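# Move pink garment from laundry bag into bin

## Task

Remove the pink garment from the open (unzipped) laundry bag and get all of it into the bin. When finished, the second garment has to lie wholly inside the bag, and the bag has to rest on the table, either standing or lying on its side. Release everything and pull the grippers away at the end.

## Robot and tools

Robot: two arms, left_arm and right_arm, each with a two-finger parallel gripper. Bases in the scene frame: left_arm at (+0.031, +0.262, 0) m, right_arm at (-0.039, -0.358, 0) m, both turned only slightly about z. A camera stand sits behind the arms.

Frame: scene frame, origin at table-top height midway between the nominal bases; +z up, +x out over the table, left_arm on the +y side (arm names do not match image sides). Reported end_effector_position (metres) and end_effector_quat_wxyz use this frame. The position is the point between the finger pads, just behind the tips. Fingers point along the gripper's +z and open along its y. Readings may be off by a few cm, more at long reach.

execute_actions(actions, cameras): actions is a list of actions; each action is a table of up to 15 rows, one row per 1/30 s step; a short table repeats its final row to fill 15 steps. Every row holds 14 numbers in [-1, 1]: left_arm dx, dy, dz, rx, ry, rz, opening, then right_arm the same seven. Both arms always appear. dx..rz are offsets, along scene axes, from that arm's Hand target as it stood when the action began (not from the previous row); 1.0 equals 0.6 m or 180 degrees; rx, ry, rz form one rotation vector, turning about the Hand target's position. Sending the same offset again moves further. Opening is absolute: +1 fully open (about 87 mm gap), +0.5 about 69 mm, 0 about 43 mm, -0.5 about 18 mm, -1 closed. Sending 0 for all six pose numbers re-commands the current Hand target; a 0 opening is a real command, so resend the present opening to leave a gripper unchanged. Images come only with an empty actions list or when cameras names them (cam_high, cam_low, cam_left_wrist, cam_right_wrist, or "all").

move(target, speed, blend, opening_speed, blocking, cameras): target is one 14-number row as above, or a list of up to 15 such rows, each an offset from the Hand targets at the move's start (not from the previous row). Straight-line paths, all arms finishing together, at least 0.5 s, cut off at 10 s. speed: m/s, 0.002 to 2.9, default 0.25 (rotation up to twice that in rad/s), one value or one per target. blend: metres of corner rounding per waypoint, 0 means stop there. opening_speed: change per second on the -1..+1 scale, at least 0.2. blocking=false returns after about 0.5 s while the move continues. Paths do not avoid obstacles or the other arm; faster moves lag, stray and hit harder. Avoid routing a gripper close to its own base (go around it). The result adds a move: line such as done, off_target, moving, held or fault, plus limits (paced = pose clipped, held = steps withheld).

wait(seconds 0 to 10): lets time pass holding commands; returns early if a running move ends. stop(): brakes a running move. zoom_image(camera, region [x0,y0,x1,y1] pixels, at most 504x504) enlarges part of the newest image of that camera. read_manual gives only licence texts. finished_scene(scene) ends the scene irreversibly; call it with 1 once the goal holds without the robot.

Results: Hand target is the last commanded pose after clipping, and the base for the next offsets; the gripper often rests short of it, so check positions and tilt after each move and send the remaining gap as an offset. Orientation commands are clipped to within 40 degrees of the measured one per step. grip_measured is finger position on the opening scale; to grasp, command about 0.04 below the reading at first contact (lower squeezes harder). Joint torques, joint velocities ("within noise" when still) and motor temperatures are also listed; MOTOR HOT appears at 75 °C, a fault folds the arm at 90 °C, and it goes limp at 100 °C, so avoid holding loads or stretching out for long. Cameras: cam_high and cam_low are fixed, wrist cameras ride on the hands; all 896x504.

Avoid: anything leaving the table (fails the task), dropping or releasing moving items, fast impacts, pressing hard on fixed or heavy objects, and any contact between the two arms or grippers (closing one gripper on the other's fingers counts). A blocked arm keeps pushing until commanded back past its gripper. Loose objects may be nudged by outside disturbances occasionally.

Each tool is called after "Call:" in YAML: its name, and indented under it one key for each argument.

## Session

Call:
execute_actions:
  actions: []

Scene clock: 0.00 s.
left_arm: end_effector_position=(+0.2825, +0.1179, +0.2735) grip_measured=+0.991 end_effector_quat_wxyz=(+0.501, +0.084, +0.804, -0.309) | right_arm: end_effector_position=(+0.2839, -0.3422, +0.3316) grip_measured=+0.970 end_effector_quat_wxyz=(+0.603, -0.233, +0.751, -0.136)
Joint positions: left_arm=[-0.238 0.799 0.902 -0.44 0.39 -0.315 0.995] | right_arm=[0.193 0.918 1.097 -0.419 0.066 -0.506 0.985]
Joint velocities: within noise
Joint torques (N m): no reading
Motor temperatures (°C): left_arm=[22 25 27 32 24 23 23] | right_arm=[22 31 36 33 25 26 23]
Heat: left arm: 32 °C; right arm: 36 °C.
Hand target: left_arm +0.2817, +0.1181, +0.2738; +0.500, +0.084, +0.805, -0.309 | right_arm +0.2841, -0.3421, +0.3417; +0.614, -0.229, +0.743, -0.137
Tool commands: left_gripper/opening=+1.0 right_gripper/opening=+1.0
camera_calibration:
cam_left_wrist: T_world_to_cam=[[-0.466369, -0.783395, 0.410844, 0.107684], [-0.879459, 0.360668, -0.310597, 0.310111], [0.0951421, -0.506174, -0.857168, 0.412354], [0, 0, 0, 1]] pos_world=[0.283718, 0.181235, 0.405535]
cam_right_wrist: T_world_to_cam=[[0.198154, -0.857705, 0.474423, -0.503406], [-0.838271, -0.399137, -0.371472, 0.24647], [0.507973, -0.324087, -0.79808, 0.153323], [0, 0, 0, 1]] pos_world=[0.228476, -0.283709, 0.452748]

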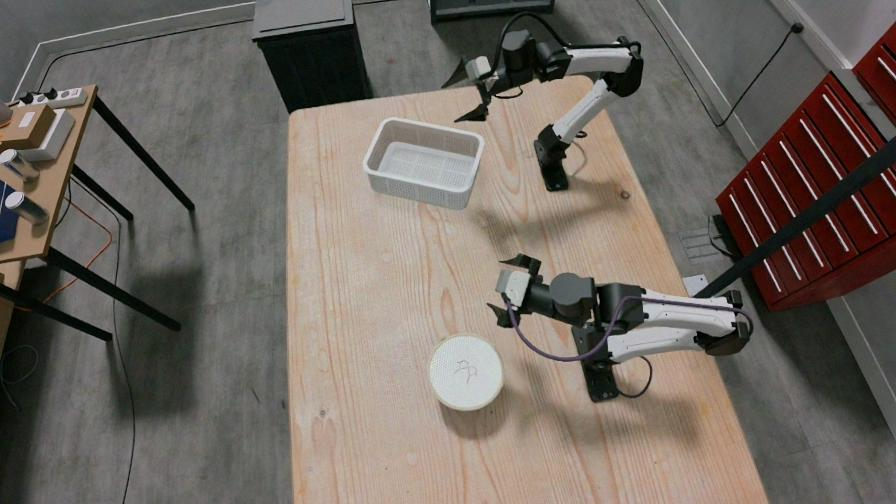

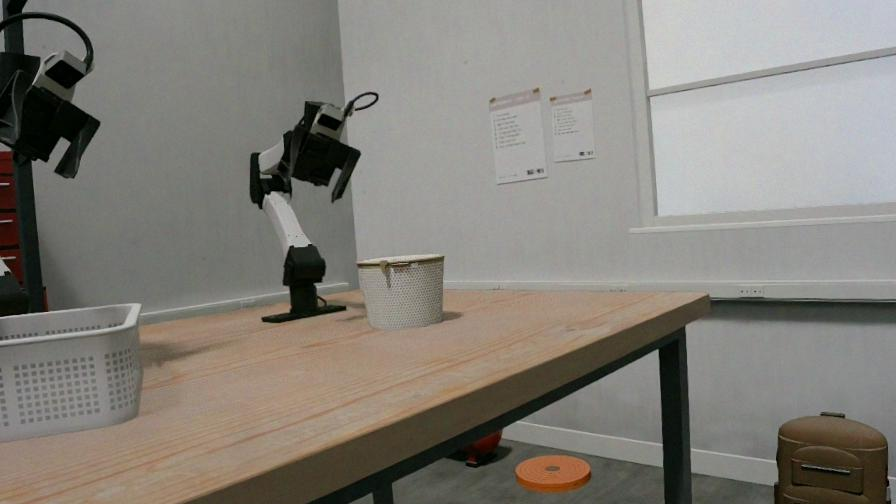

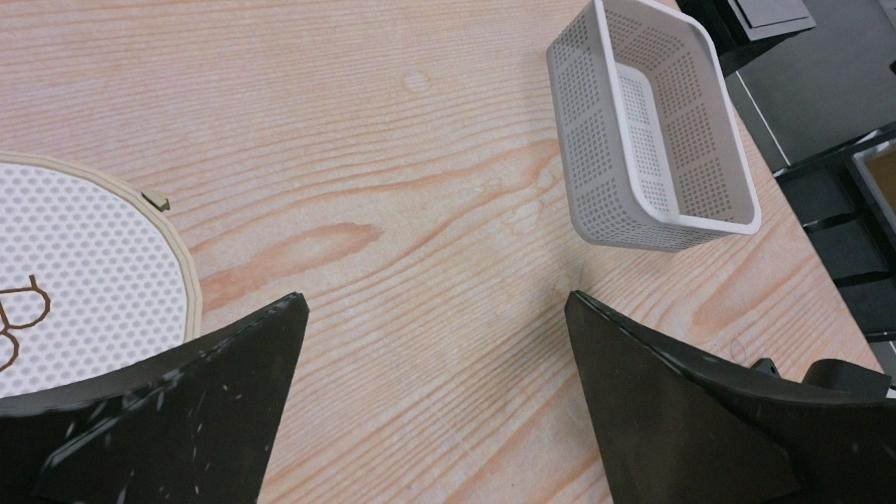

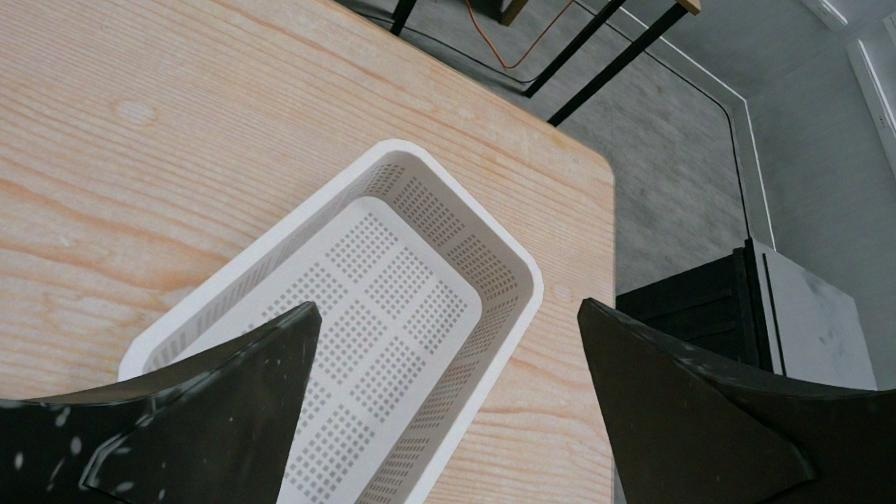

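Call:
zoom_image:
  camera: "cam_high"
  region: [350, 310, 560, 450]

Call:
zoom_image:
  camera: "cam_low"
  region: [330, 220, 480, 350]

Call:
zoom_image:
  camera: "cam_high"
  region: [340, 90, 510, 230]

Call:
zoom_image:
  camera: "cam_left_wrist"
  region: [0, 100, 320, 400]

Scaled by 2.400 from the camera's 896x504 image, which has a finer 1280x720 frame.

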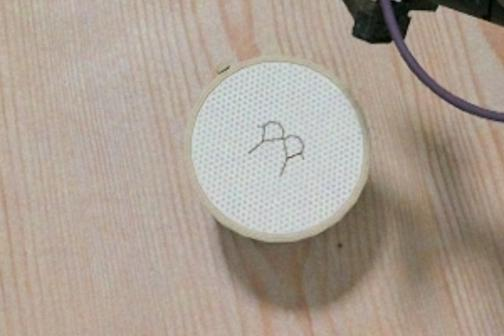

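Scaled by 3.360 from the camera's 896x504 image, which has a finer 1280x720 frame.

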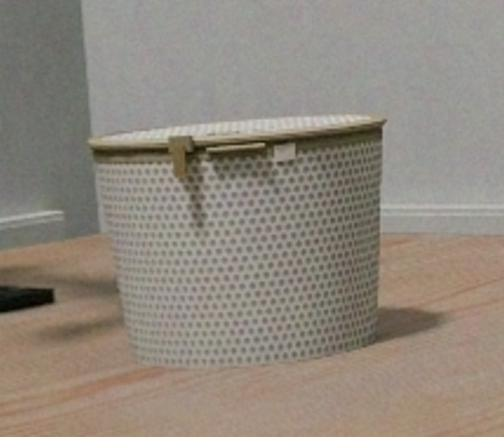

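Scaled by 2.965 from the camera's 896x504 image, which has a finer 1280x720 frame.

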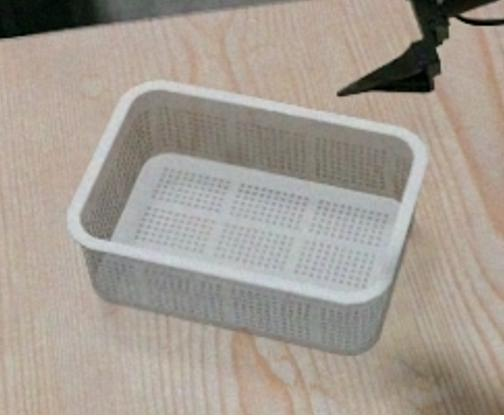

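Scaled by 1.575 from the camera's 896x504 image, which has a finer 1280x720 frame.

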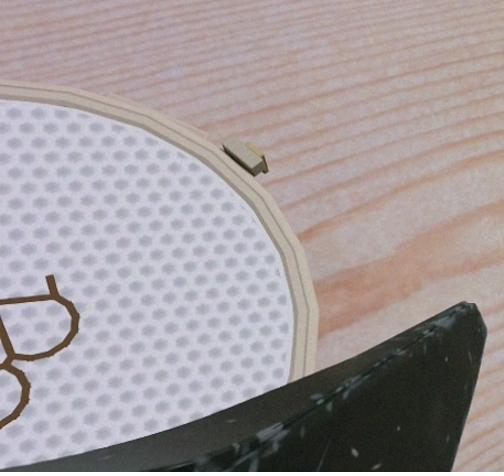

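Call:
move:
  target: [-0.0178, 0.390, -0.123, -0.1817, 0.2750, 0.1178, -1, 0, 0, 0, 0, 0, 0, 1]
  speed: 0.3
  cameras: ["all"]

Scene clock: 101.50 s.
left_arm: end_effector_position=(+0.2715, +0.3485, +0.2000) grip_measured=-1.000 end_effector_quat_wxyz=(+0.176, -0.336, +0.817, -0.434) | right_arm: end_effector_position=(+0.2839, -0.3422, +0.3316) grip_measured=+0.970 end_effector_quat_wxyz=(+0.603, -0.233, +0.751, -0.136)
Joint positions: left_arm=[0.924 1.645 1.382 -1.513 0.96 0.244 0] | right_arm=[0.193 0.918 1.097 -0.419 0.066 -0.506 0.985]
Joint torques (N m): left_arm=[0.2 -6.79 8.65 -0.05 0.44 0.2] | right_arm=[0.1 -1.69 9.13 1.97 -0.12 0.07]
Motor temperatures (°C): left_arm=[22 25 32 44 24 23 23] | right_arm=[22 30 48 40 25 26 23]
Heat: left arm: 44 °C; right arm: 48 °C.
Hand target: left_arm +0.2710, +0.3522, +0.1999; +0.173, -0.332, +0.823, -0.428 | right_arm +0.2841, -0.3421, +0.3417; +0.614, -0.229, +0.743, -0.137
Off the commanded pose: left_arm 0.004 m, 1 deg | right_arm 0.010 m, 2 deg.
move: done
camera_calibration:
cam_left_wrist: T_world_to_cam=[[0.376654, -0.391543, 0.839539, -0.137771], [-0.906945, 0.0286802, 0.420271, 0.171402], [-0.188632, -0.919713, -0.344306, 0.585743], [0, 0, 0, 1]] pos_world=[0.317834, 0.479856, 0.245303]
cam_right_wrist: T_world_to_cam=[[0.198154, -0.857705, 0.474423, -0.503406], [-0.838271, -0.399137, -0.371472, 0.24647], [0.507973, -0.324087, -0.79808, 0.153323], [0, 0, 0, 1]] pos_world=[0.228476, -0.283709, 0.452748]

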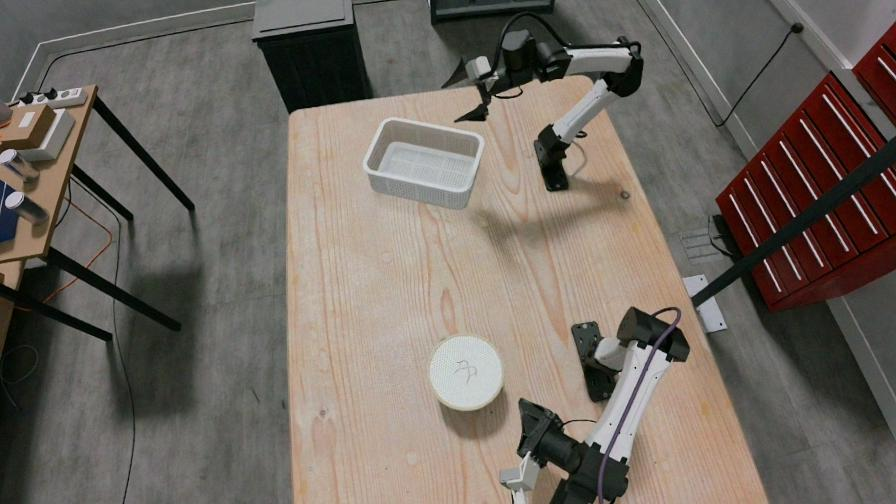

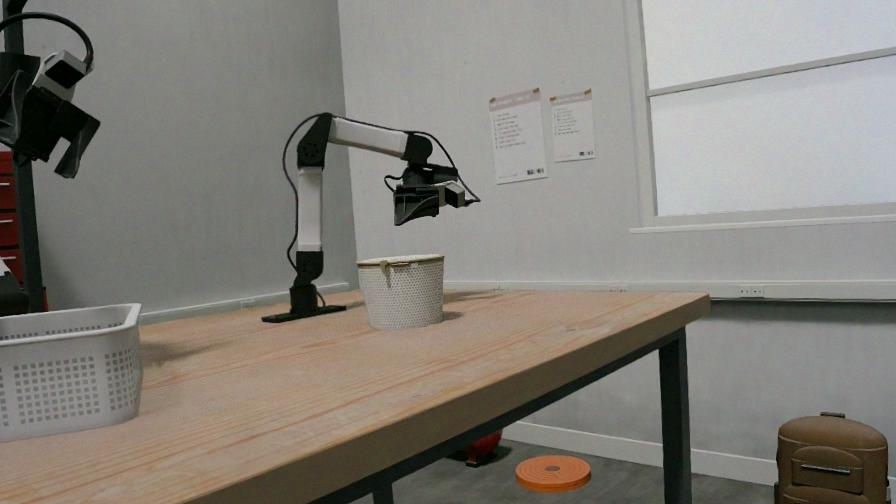

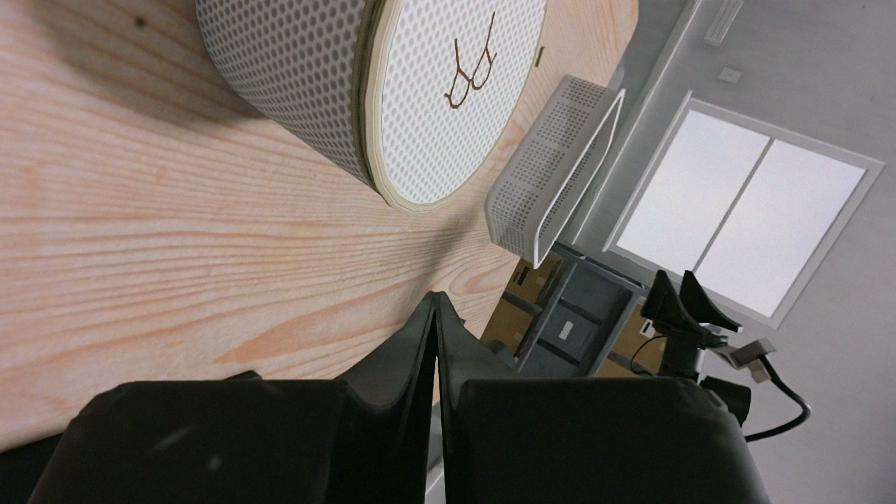

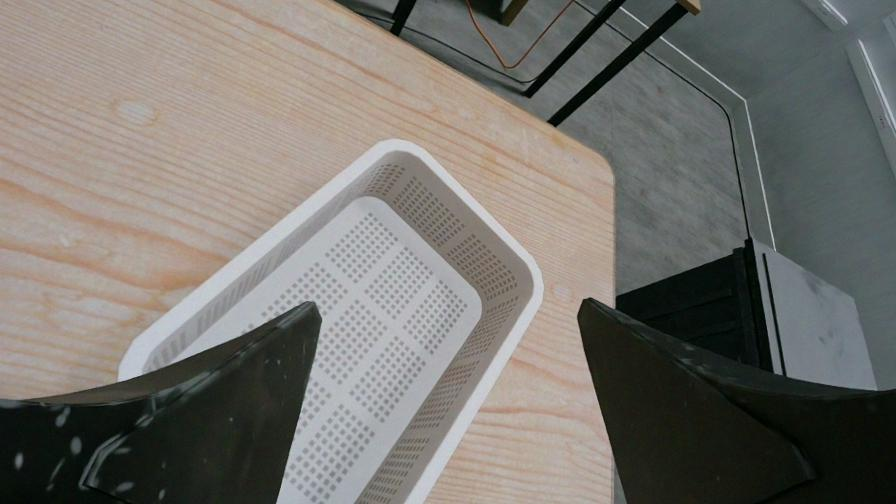

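Call:
zoom_image:
  camera: "cam_left_wrist"
  region: [180, 0, 580, 230]

Scaled by 1.260 from the camera's 896x504 image, which has a finer 1280x720 frame.

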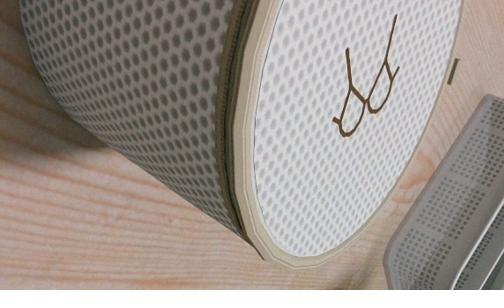

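Call:
move:
  target: [0, 0, -0.1615, 0, 0, 0, -1, 0, 0, 0, 0, 0, 0, 1]
  speed: 0.15
  cameras: ["cam_high", "cam_low", "cam_left_wrist"]

Scene clock: 141.80 s.
left_arm: end_effector_position=(+0.2731, +0.3518, +0.1103) grip_measured=-1.000 end_effector_quat_wxyz=(+0.179, -0.330, +0.821, -0.430) | right_arm: end_effector_position=(+0.2839, -0.3422, +0.3316) grip_measured=+0.970 end_effector_quat_wxyz=(+0.603, -0.233, +0.751, -0.136)
Joint positions: left_arm=[0.924 1.721 1.108 -1.157 0.955 0.254 0] | right_arm=[0.193 0.918 1.097 -0.419 0.066 -0.506 0.985]
Joint torques (N m): left_arm=[0.17 -7.2 4.94 0.23 0.5 0.11] | right_arm=[0.12 -1.69 9.11 1.97 -0.13 0.07]
Motor temperatures (°C): left_arm=[22 28 35 37 24 23 23] | right_arm=[22 30 49 41 25 26 23]
Heat: left arm: 37 °C; right arm: 49 °C.
Hand target: left_arm +0.2710, +0.3521, +0.1031; +0.173, -0.332, +0.822, -0.428 | right_arm +0.2841, -0.3421, +0.3417; +0.614, -0.229, +0.743, -0.137
Off the commanded pose: left_arm 0.008 m, 1 deg | right_arm 0.010 m, 2 deg.
move: done
camera_calibration:
cam_left_wrist: T_world_to_cam=[[0.369314, -0.40535, 0.836241, -0.0545439], [-0.90916, 0.0287503, 0.415454, 0.211613], [-0.192446, -0.913709, -0.35791, 0.558634], [0, 0, 0, 1]] pos_world=[0.320041, 0.482236, 0.157637]
Images, in order (width x height): cam_high 896x504, cam_low 896x504, cam_left_wrist 896x504.

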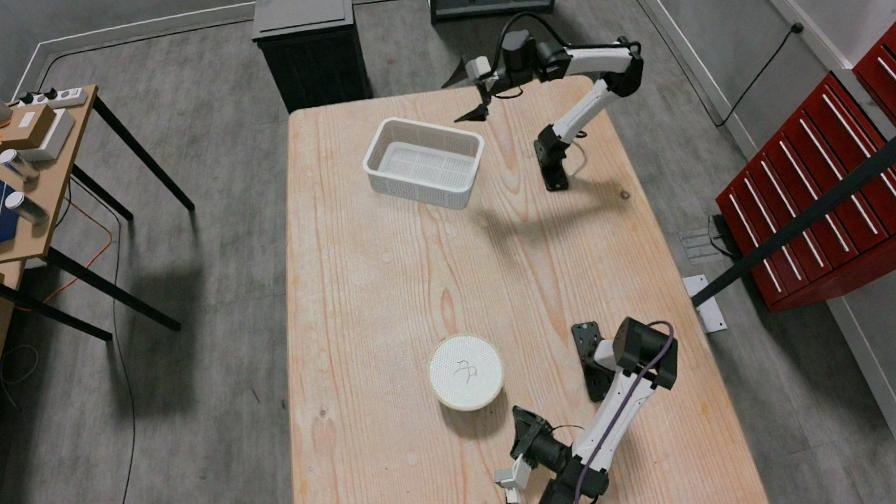

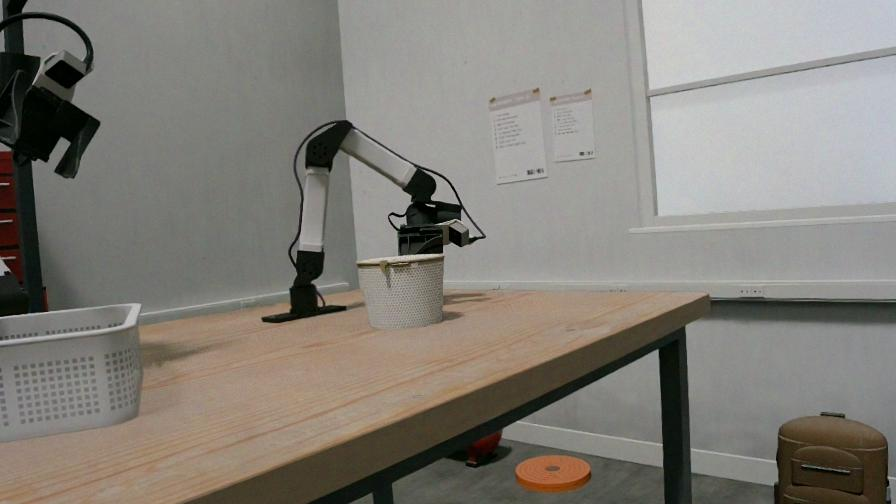

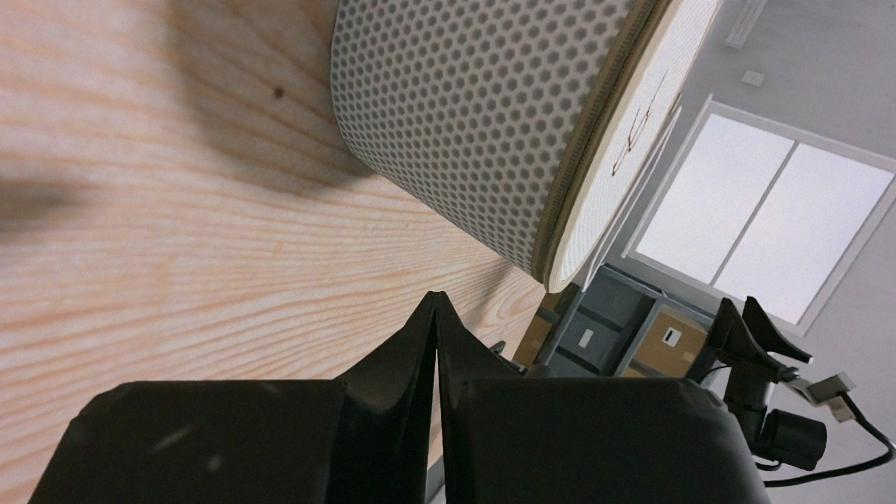

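Call:
move:
  target: [0.0405, -0.042, 0.0283, 0, 0, 0, -1, 0, 0, 0, 0, 0, 0, 1]
  speed: 0.1
  cameras: ["cam_left_wrist"]

Call:
zoom_image:
  camera: "cam_left_wrist"
  region: [380, 100, 680, 340]

Scene clock: 157.30 s.
left_arm: end_effector_position=(+0.2965, +0.3305, +0.1183) grip_measured=-1.000 end_effector_quat_wxyz=(+0.170, -0.331, +0.824, -0.428) | right_arm: end_effector_position=(+0.2839, -0.3422, +0.3316) grip_measured=+0.970 end_effector_quat_wxyz=(+0.603, -0.233, +0.751, -0.136)
Joint positions: left_arm=[0.805 1.673 1.098 -1.048 0.955 0.059 0] | right_arm=[0.193 0.918 1.097 -0.419 0.066 -0.506 0.985]
Joint torques (N m): left_arm=[-0.34 -10.4 4.7 0.6 0.67 -0.1] | right_arm=[0.12 -1.7 9.11 1.97 -0.12 0.07]
Heat: left arm: 36 °C; right arm: 49 °C.
Hand target: left_arm +0.2953, +0.3270, +0.1201; +0.173, -0.332, +0.822, -0.428 | right_arm +0.2841, -0.3421, +0.3417; +0.614, -0.229, +0.743, -0.137
Off the commanded pose: left_arm 0.004 m, 0 deg | right_arm 0.010 m, 2 deg.
move: done
camera_calibration:
cam_left_wrist: T_world_to_cam=[[0.381531, -0.407493, 0.829689, -0.0806555], [-0.901087, 0.036171, 0.432128, 0.223331], [-0.2061, -0.912492, -0.353386, 0.549567], [0, 0, 0, 1]] pos_world=[0.345279, 0.460531, 0.164621]
Images, in order (width x height): cam_left_wrist 896x504.

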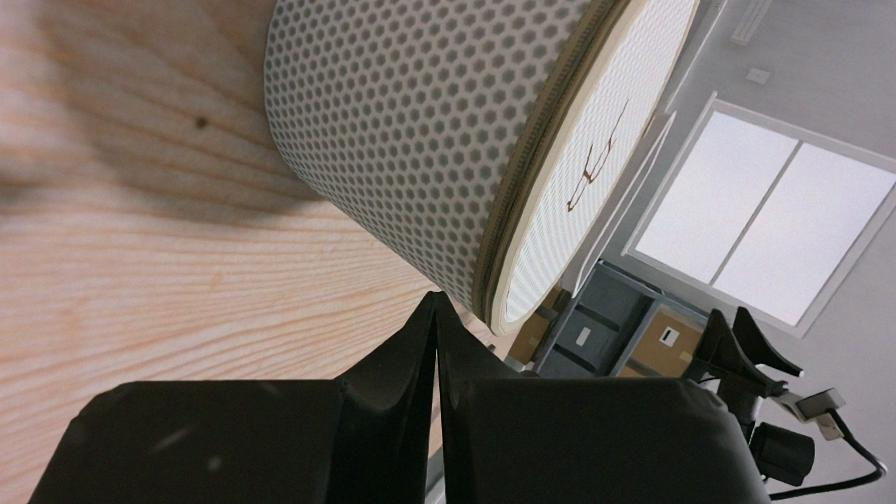

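Scaled by 1.680 from the camera's 896x504 image, which has a finer 1280x720 frame.

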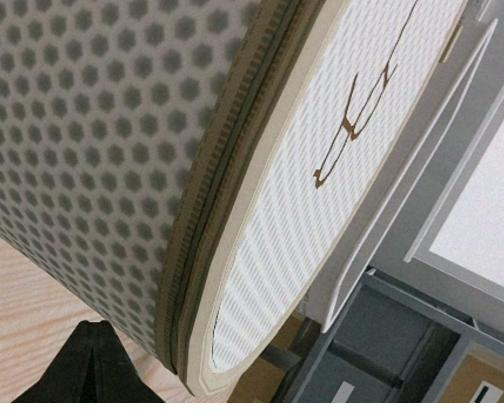

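Call:
move:
  target: [0.0324, -0.0336, 0.0083, 0, 0, 0, -1, 0, 0, 0, 0, 0, 0, 1]
  speed: 0.06
  cameras: ["cam_left_wrist", "cam_high"]

Call:
zoom_image:
  camera: "cam_left_wrist"
  region: [380, 140, 640, 340]

Scene clock: 173.43 s.
left_arm: end_effector_position=(+0.3158, +0.3096, +0.1225) grip_measured=-1.000 end_effector_quat_wxyz=(+0.168, -0.332, +0.823, -0.429) | right_arm: end_effector_position=(+0.2839, -0.3422, +0.3316) grip_measured=+0.970 end_effector_quat_wxyz=(+0.603, -0.233, +0.751, -0.136)
Joint positions: left_arm=[0.704 1.632 1.068 -0.921 0.955 -0.116 0] | right_arm=[0.193 0.918 1.097 -0.419 0.066 -0.506 0.985]
Joint torques (N m): left_arm=[-0.32 -10.4 5.31 0.86 0.62 -0.09] | right_arm=[0.12 -1.69 9.11 1.97 -0.12 0.07]
Heat: left arm: 36 °C; right arm: 49 °C.
Hand target: left_arm +0.3148, +0.3068, +0.1251; +0.173, -0.332, +0.822, -0.428 | right_arm +0.2841, -0.3421, +0.3417; +0.614, -0.229, +0.743, -0.137
Off the commanded pose: left_arm 0.004 m, 1 deg | right_arm 0.010 m, 2 deg.
move: done
camera_calibration:
cam_left_wrist: T_world_to_cam=[[0.383702, -0.403608, 0.830586, -0.101996], [-0.900116, 0.0374812, 0.434035, 0.238799], [-0.206311, -0.914164, -0.348912, 0.536067], [0, 0, 0, 1]] pos_world=[0.36468, 0.439937, 0.16811]
Images, in order (width x height): cam_high 896x504, cam_left_wrist 896x504.

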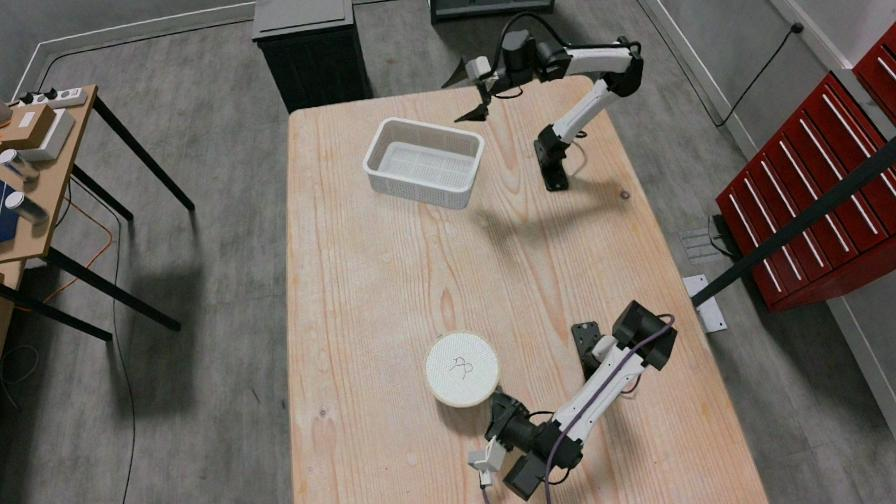

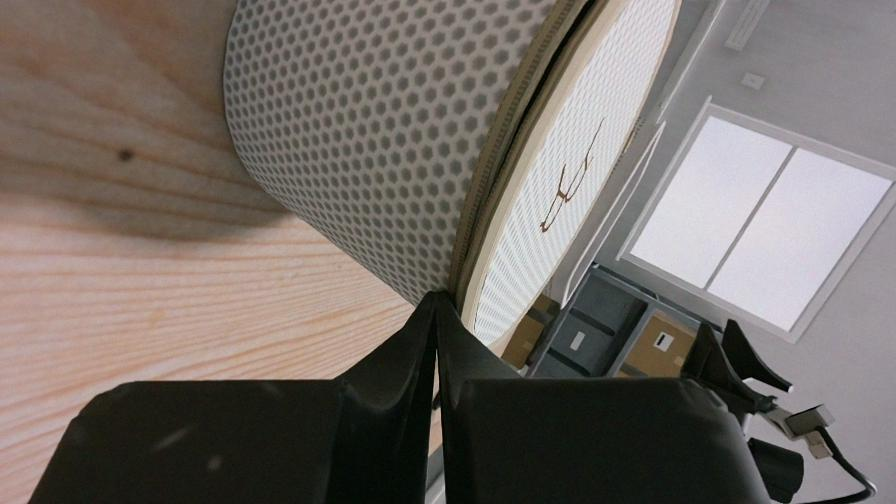

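Scaled by 1.938 from the camera's 896x504 image, which has a finer 1280x720 frame.

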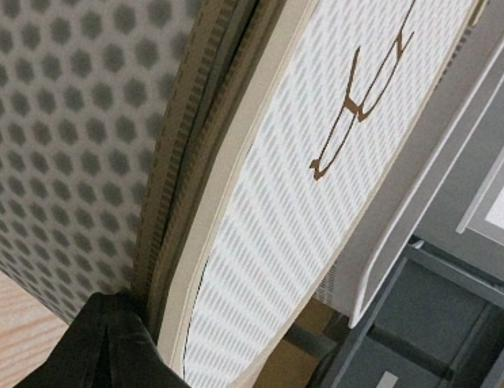

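Call:
move:
  target: [0.0047, -0.0048, 0.022, 0, 0, 0, -1, 0, 0, 0, 0, 0, 0, 1]
  speed: 0.05
  cameras: ["cam_left_wrist"]

Call:
zoom_image:
  camera: "cam_left_wrist"
  region: [380, 140, 640, 340]

Scene clock: 180.97 s.
left_arm: end_effector_position=(+0.3162, +0.3049, +0.1283) grip_measured=-1.000 end_effector_quat_wxyz=(+0.167, -0.334, +0.822, -0.430) | right_arm: end_effector_position=(+0.2839, -0.3422, +0.3316) grip_measured=+0.970 end_effector_quat_wxyz=(+0.603, -0.233, +0.751, -0.136)
Joint positions: left_arm=[0.691 1.611 1.068 -0.924 0.955 -0.142 0] | right_arm=[0.193 0.918 1.097 -0.419 0.066 -0.506 0.985]
Joint torques (N m): left_arm=[-0.58 -10.1 8.53 0.57 0.59 -0.08] | right_arm=[0.12 -1.69 9.11 1.97 -0.12 0.07]
Heat: left arm: 35 °C; right arm: 49 °C.
Hand target: left_arm +0.3176, +0.3039, +0.1383; +0.173, -0.332, +0.822, -0.428 | right_arm +0.2841, -0.3421, +0.3417; +0.614, -0.229, +0.743, -0.137
Off the commanded pose: left_arm 0.010 m, 1 deg | right_arm 0.010 m, 2 deg.
move: done
camera_calibration:
cam_left_wrist: T_world_to_cam=[[0.385793, -0.400216, 0.831259, -0.110598], [-0.899502, 0.0371206, 0.435337, 0.236552], [-0.205086, -0.915669, -0.345674, 0.533583], [0, 0, 0, 1]] pos_world=[0.364877, 0.435542, 0.173402]
Images, in order (width x height): cam_left_wrist 896x504.

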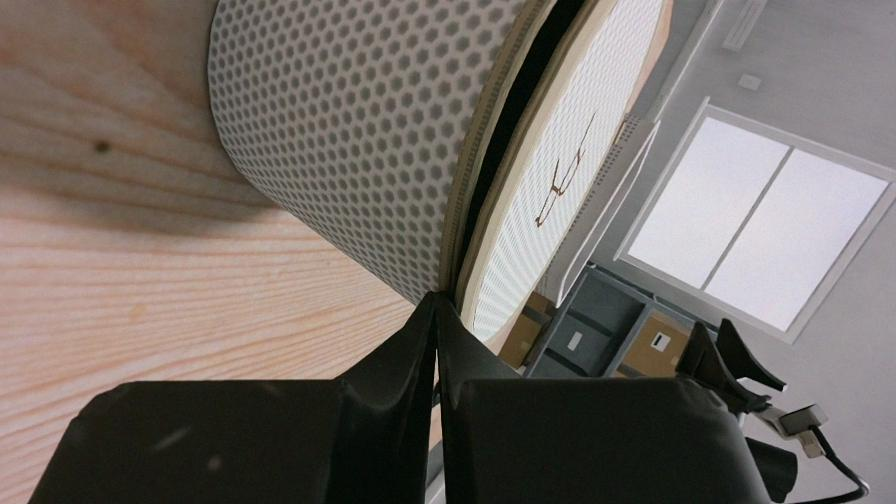

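Scaled by 1.938 from the camera's 896x504 image, which has a finer 1280x720 frame.

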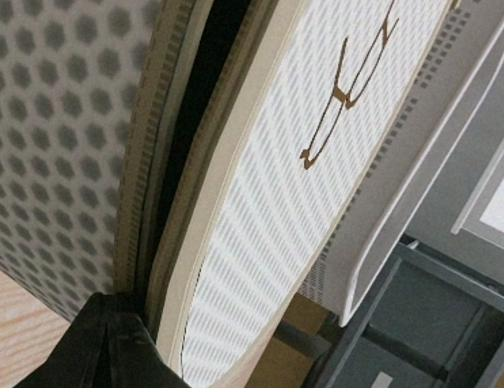

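Call:
move:
  target: [0.0047, -0.0048, 0.033, 0, 0, 0, -1, 0, 0, 0, 0, 0, 0, 1]
  speed: 0.05
  cameras: ["cam_left_wrist"]

Call:
zoom_image:
  camera: "cam_left_wrist"
  region: [380, 140, 640, 340]

Scene clock: 186.17 s.
left_arm: end_effector_position=(+0.3189, +0.3017, +0.1478) grip_measured=-1.000 end_effector_quat_wxyz=(+0.166, -0.334, +0.821, -0.431) | right_arm: end_effector_position=(+0.2839, -0.3422, +0.3316) grip_measured=+0.970 end_effector_quat_wxyz=(+0.603, -0.233, +0.751, -0.136)
Joint positions: left_arm=[0.677 1.587 1.122 -0.983 0.955 -0.168 0] | right_arm=[0.193 0.918 1.097 -0.419 0.066 -0.506 0.985]
Joint torques (N m): left_arm=[-0.57 -9.77 9.09 0.59 0.57 -0.09] | right_arm=[0.12 -1.7 9.11 1.97 -0.13 0.07]
Heat: left arm: 35 °C; right arm: 49 °C.
Hand target: left_arm +0.3204, +0.3010, +0.1580; +0.173, -0.333, +0.822, -0.428 | right_arm +0.2841, -0.3421, +0.3417; +0.614, -0.229, +0.743, -0.137
Off the commanded pose: left_arm 0.010 m, 1 deg | right_arm 0.010 m, 2 deg.
move: done
camera_calibration:
cam_left_wrist: T_world_to_cam=[[0.386654, -0.397724, 0.832054, -0.130338], [-0.899085, 0.0382744, 0.436098, 0.229989], [-0.205293, -0.916707, -0.342788, 0.53778], [0, 0, 0, 1]] pos_world=[0.367578, 0.432345, 0.192495]
Images, in order (width x height): cam_left_wrist 896x504.

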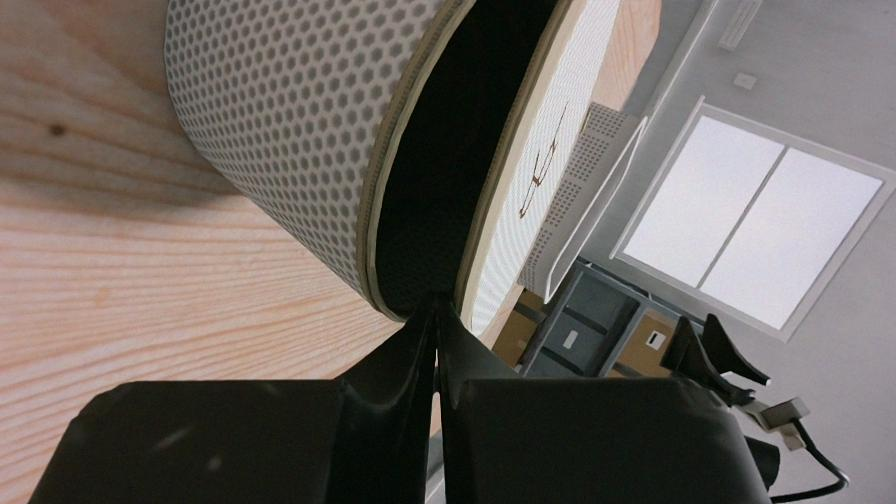

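Scaled by 1.938 from the camera's 896x504 image, which has a finer 1280x720 frame.

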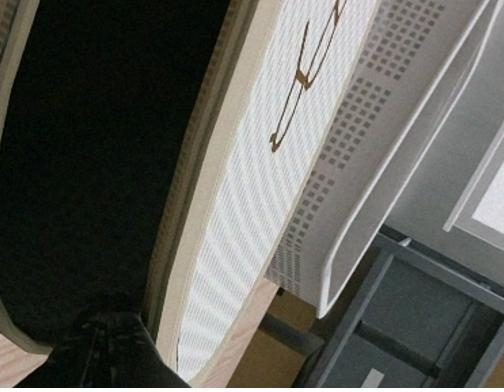

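Call:
move:
  target:
    - [0.0463, -0.0479, 0.07, 0, 0, 0, -1, 0, 0, 0, 0, 0, 0, 1]
    - [0.104, -0.108, 0.142, 0, 0, 0, -1, 0, 0, 0, 0, 0, 0, 1]
    - [0.162, -0.168, 0.167, 0, 0, 0, -1, 0, 0, 0, 0, 0, 0, 1]
  speed: 0.1
  blend: [0.02, 0.02, 0]
  cameras: ["cam_left_wrist", "cam_high", "cam_low"]

Scene clock: 201.00 s.
left_arm: end_effector_position=(+0.4098, +0.1983, +0.2565) grip_measured=-1.000 end_effector_quat_wxyz=(+0.167, -0.328, +0.824, -0.432) | right_arm: end_effector_position=(+0.2839, -0.3422, +0.3316) grip_measured=+0.970 end_effector_quat_wxyz=(+0.603, -0.233, +0.751, -0.136)
Joint positions: left_arm=[0.23 1.594 1.509 -0.861 0.789 -0.803 0] | right_arm=[0.193 0.918 1.097 -0.419 0.066 -0.506 0.985]
Joint torques (N m): left_arm=[-0.27 -7.02 10.15 1.88 0.25 -0.06] | right_arm=[0.13 -1.7 9.11 1.97 -0.12 0.07]
Heat: left arm: 35 °C; right arm: 50 °C.
Hand target: left_arm +0.4176, +0.2002, +0.2582; +0.173, -0.333, +0.822, -0.428 | right_arm +0.2841, -0.3421, +0.3417; +0.614, -0.229, +0.743, -0.137
Off the commanded pose: left_arm 0.008 m, 1 deg | right_arm 0.010 m, 2 deg.
move: done
camera_calibration:
cam_left_wrist: T_world_to_cam=[[0.376317, -0.405265, 0.833154, -0.291549], [-0.901622, 0.0467638, 0.429989, 0.269256], [-0.213221, -0.913002, -0.347798, 0.502822], [0, 0, 0, 1]] pos_world=[0.459695, 0.328332, 0.302009]
Images, in order (width x height): cam_high 896x504, cam_low 896x504, cam_left_wrist 896x504.

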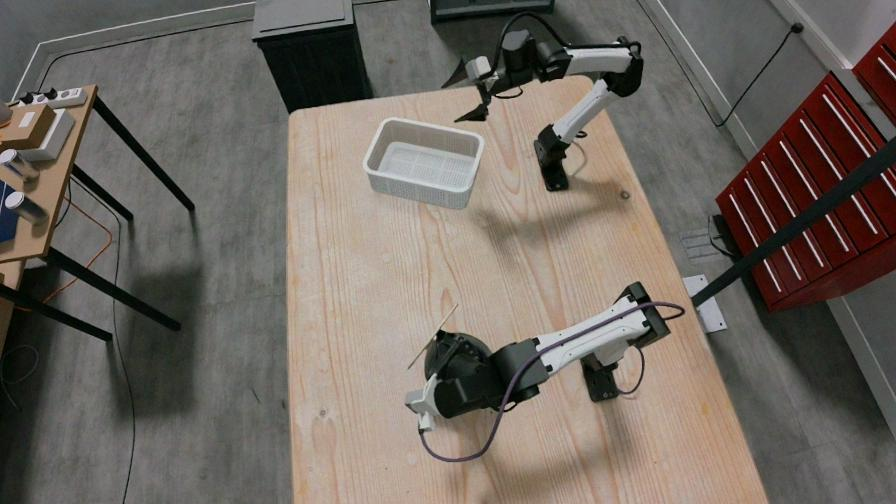

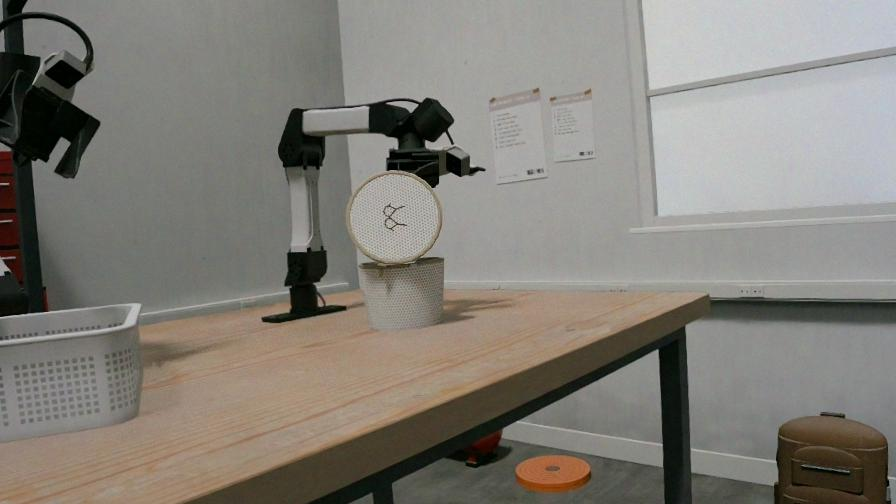

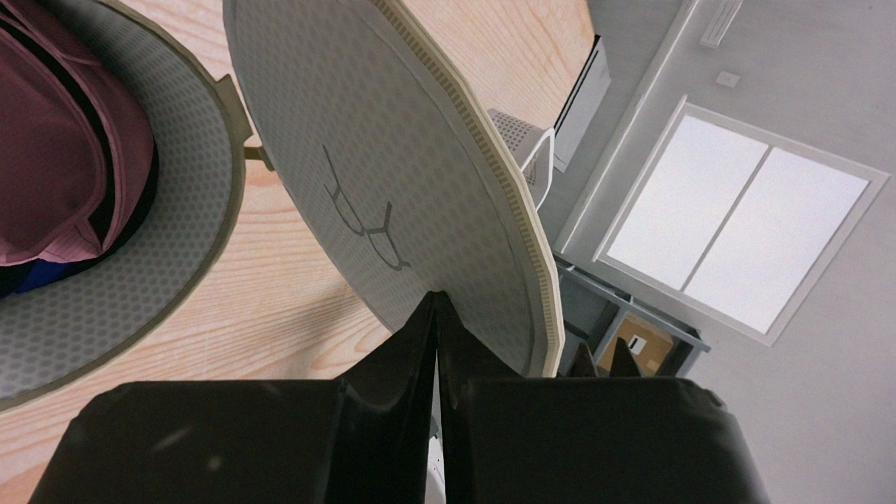

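Call:
move:
  target: [0.09, -0.093, -0.02, 0, 0, 0, -1, 0, 0, 0, 0, 0, 0, 1]
  speed: 0.1
  cameras: ["cam_left_wrist", "cam_high", "cam_low"]

Scene clock: 204.63 s.
left_arm: end_effector_position=(+0.4635, +0.1440, +0.2447) grip_measured=-1.000 end_effector_quat_wxyz=(+0.167, -0.327, +0.825, -0.430) | right_arm: end_effector_position=(+0.2839, -0.3422, +0.3316) grip_measured=+0.970 end_effector_quat_wxyz=(+0.603, -0.233, +0.751, -0.136)
Joint positions: left_arm=[0.051 1.738 1.6 -0.686 0.672 -0.985 0] | right_arm=[0.193 0.918 1.097 -0.419 0.066 -0.506 0.985]
Joint torques (N m): left_arm=[-0.28 -8.75 10.39 2.08 0.14 -0.1] | right_arm=[0.1 -1.69 9.11 1.97 -0.12 0.07]
Heat: left arm: 36 °C; right arm: 50 °C.
Hand target: left_arm +0.4716, +0.1445, +0.2462; +0.173, -0.332, +0.823, -0.428 | right_arm +0.2841, -0.3421, +0.3417; +0.614, -0.229, +0.743, -0.137
Off the commanded pose: left_arm 0.008 m, 1 deg | right_arm 0.010 m, 2 deg.
move: done
camera_calibration:
cam_left_wrist: T_world_to_cam=[[0.376748, -0.409022, 0.831121, -0.323157], [-0.901108, 0.0460628, 0.431142, 0.324859], [-0.21463, -0.911361, -0.351219, 0.461802], [0, 0, 0, 1]] pos_world=[0.513598, 0.273726, 0.290716]
Images, in order (width x height): cam_high 896x504, cam_low 896x504, cam_left_wrist 896x504.

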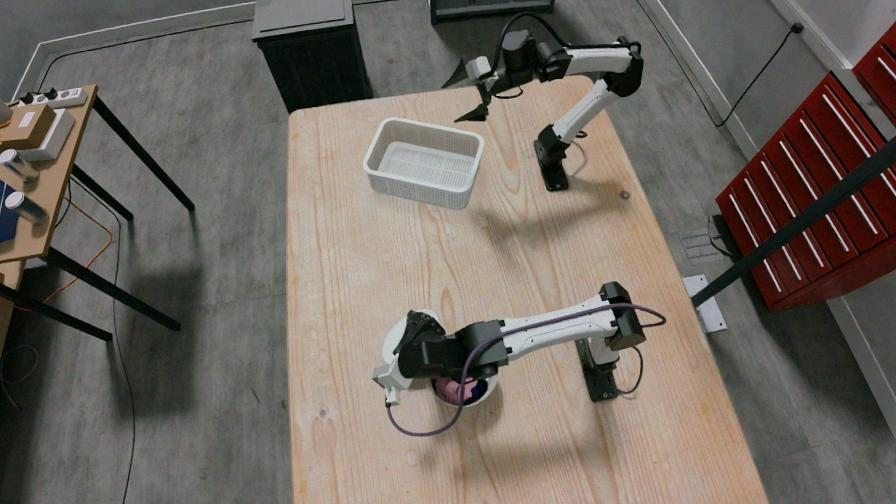

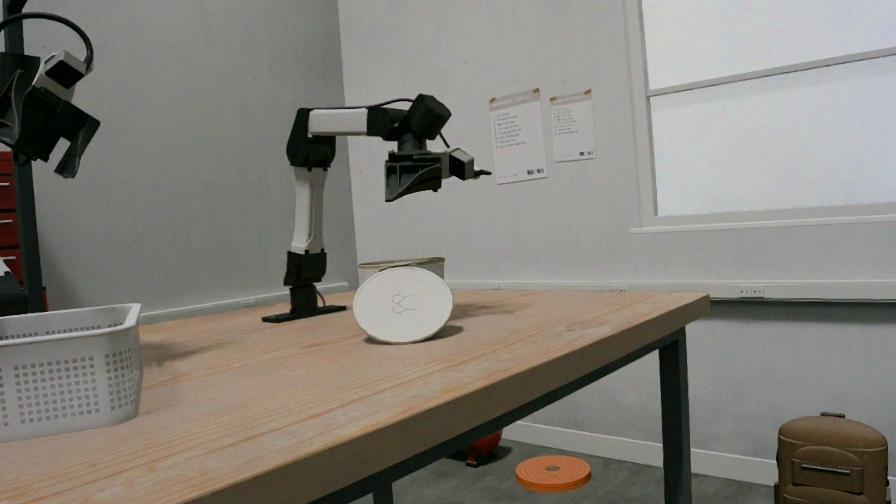

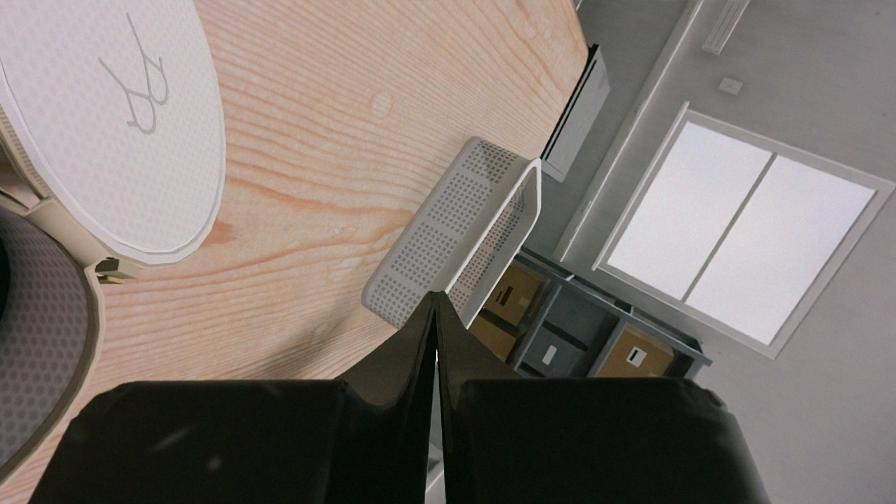

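Call:
move:
  target: [-0.236, 0.176, 0.09, 0.3577, -0.1294, -0.0813, -1, 0, 0, 0, 0, 0, 0, 1]
  speed: 0.3
  cameras: ["cam_left_wrist", "cam_high"]

Call:
zoom_image:
  camera: "cam_high"
  region: [360, 300, 560, 450]

Scene clock: 217.90 s.
left_arm: end_effector_position=(+0.3337, +0.2486, +0.3054) grip_measured=-1.000 end_effector_quat_wxyz=(+0.430, -0.007, +0.903, -0.009) | right_arm: end_effector_position=(+0.2839, -0.3422, +0.3316) grip_measured=+0.970 end_effector_quat_wxyz=(+0.603, -0.233, +0.751, -0.136)
Joint positions: left_arm=[-0.048 1.195 1.524 -1.012 -0.033 -0.055 0] | right_arm=[0.193 0.918 1.097 -0.419 0.066 -0.506 0.985]
Joint torques (N m): left_arm=[-0.53 -4.44 5.67 2.24 -0.12 0.08] | right_arm=[0.12 -1.7 9.11 1.97 -0.12 0.07]
Heat: left arm: 38 °C; right arm: 50 °C.
Hand target: left_arm +0.3300, +0.2500, +0.3002; +0.423, -0.001, +0.906, -0.001 | right_arm +0.2841, -0.3421, +0.3417; +0.614, -0.229, +0.743, -0.137
Off the commanded pose: left_arm 0.007 m, 1 deg | right_arm 0.010 m, 2 deg.
move: done
camera_calibration:
cam_left_wrist: T_world_to_cam=[[-0.0183854, -0.999415, 0.0288428, 0.241765], [-0.999827, 0.0184561, 0.00218778, 0.347709], [-0.00271883, -0.0287976, -0.999582, 0.458536], [0, 0, 0, 1]] pos_world=[0.35334, 0.248411, 0.45061]
Images, in order (width x height): cam_high 896x504, cam_left_wrist 896x504.

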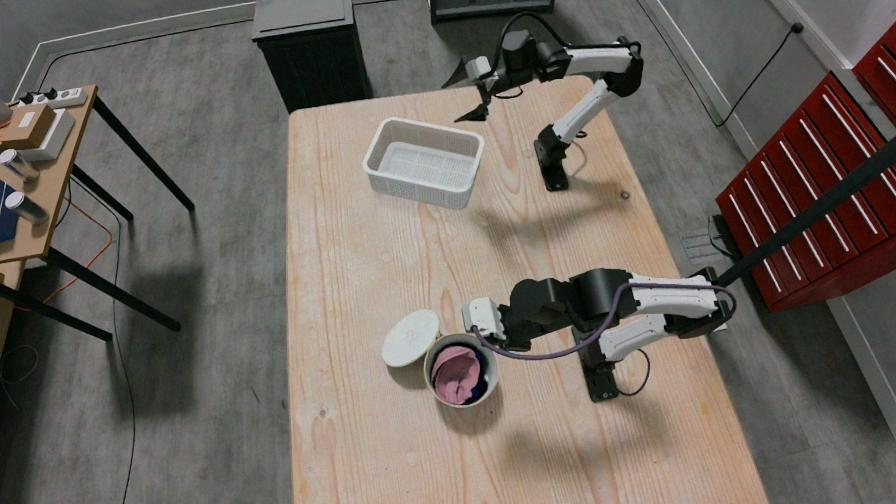

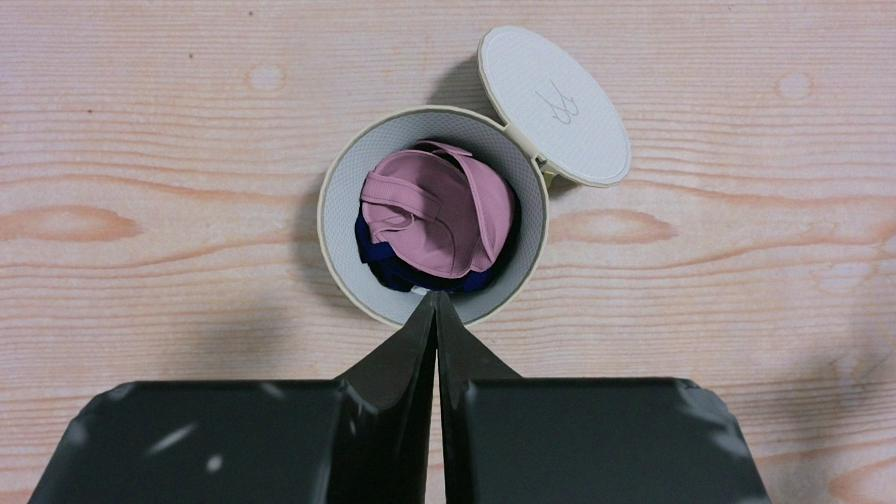

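Scaled by 2.520 from the camera's 896x504 image, which has a finer 1280x720 frame.

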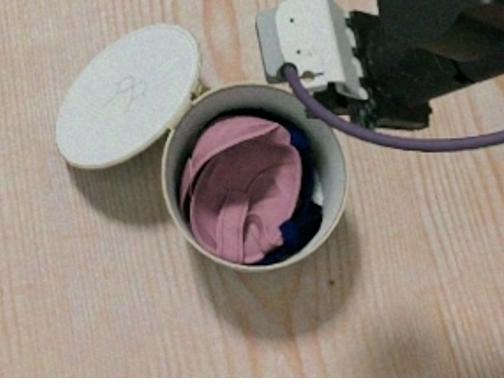

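Call:
zoom_image:
  camera: "cam_left_wrist"
  region: [310, 90, 570, 340]

Scaled by 1.938 from the camera's 896x504 image, which has a finer 1280x720 frame.

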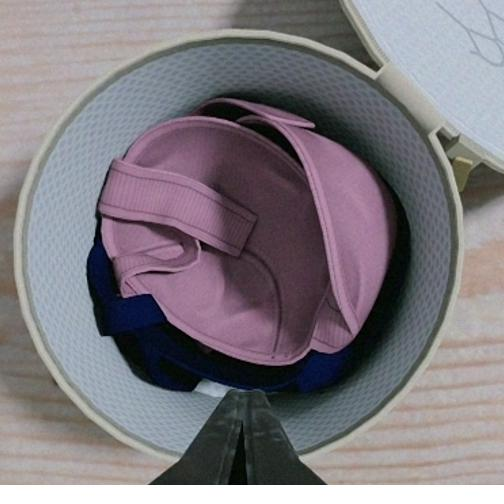

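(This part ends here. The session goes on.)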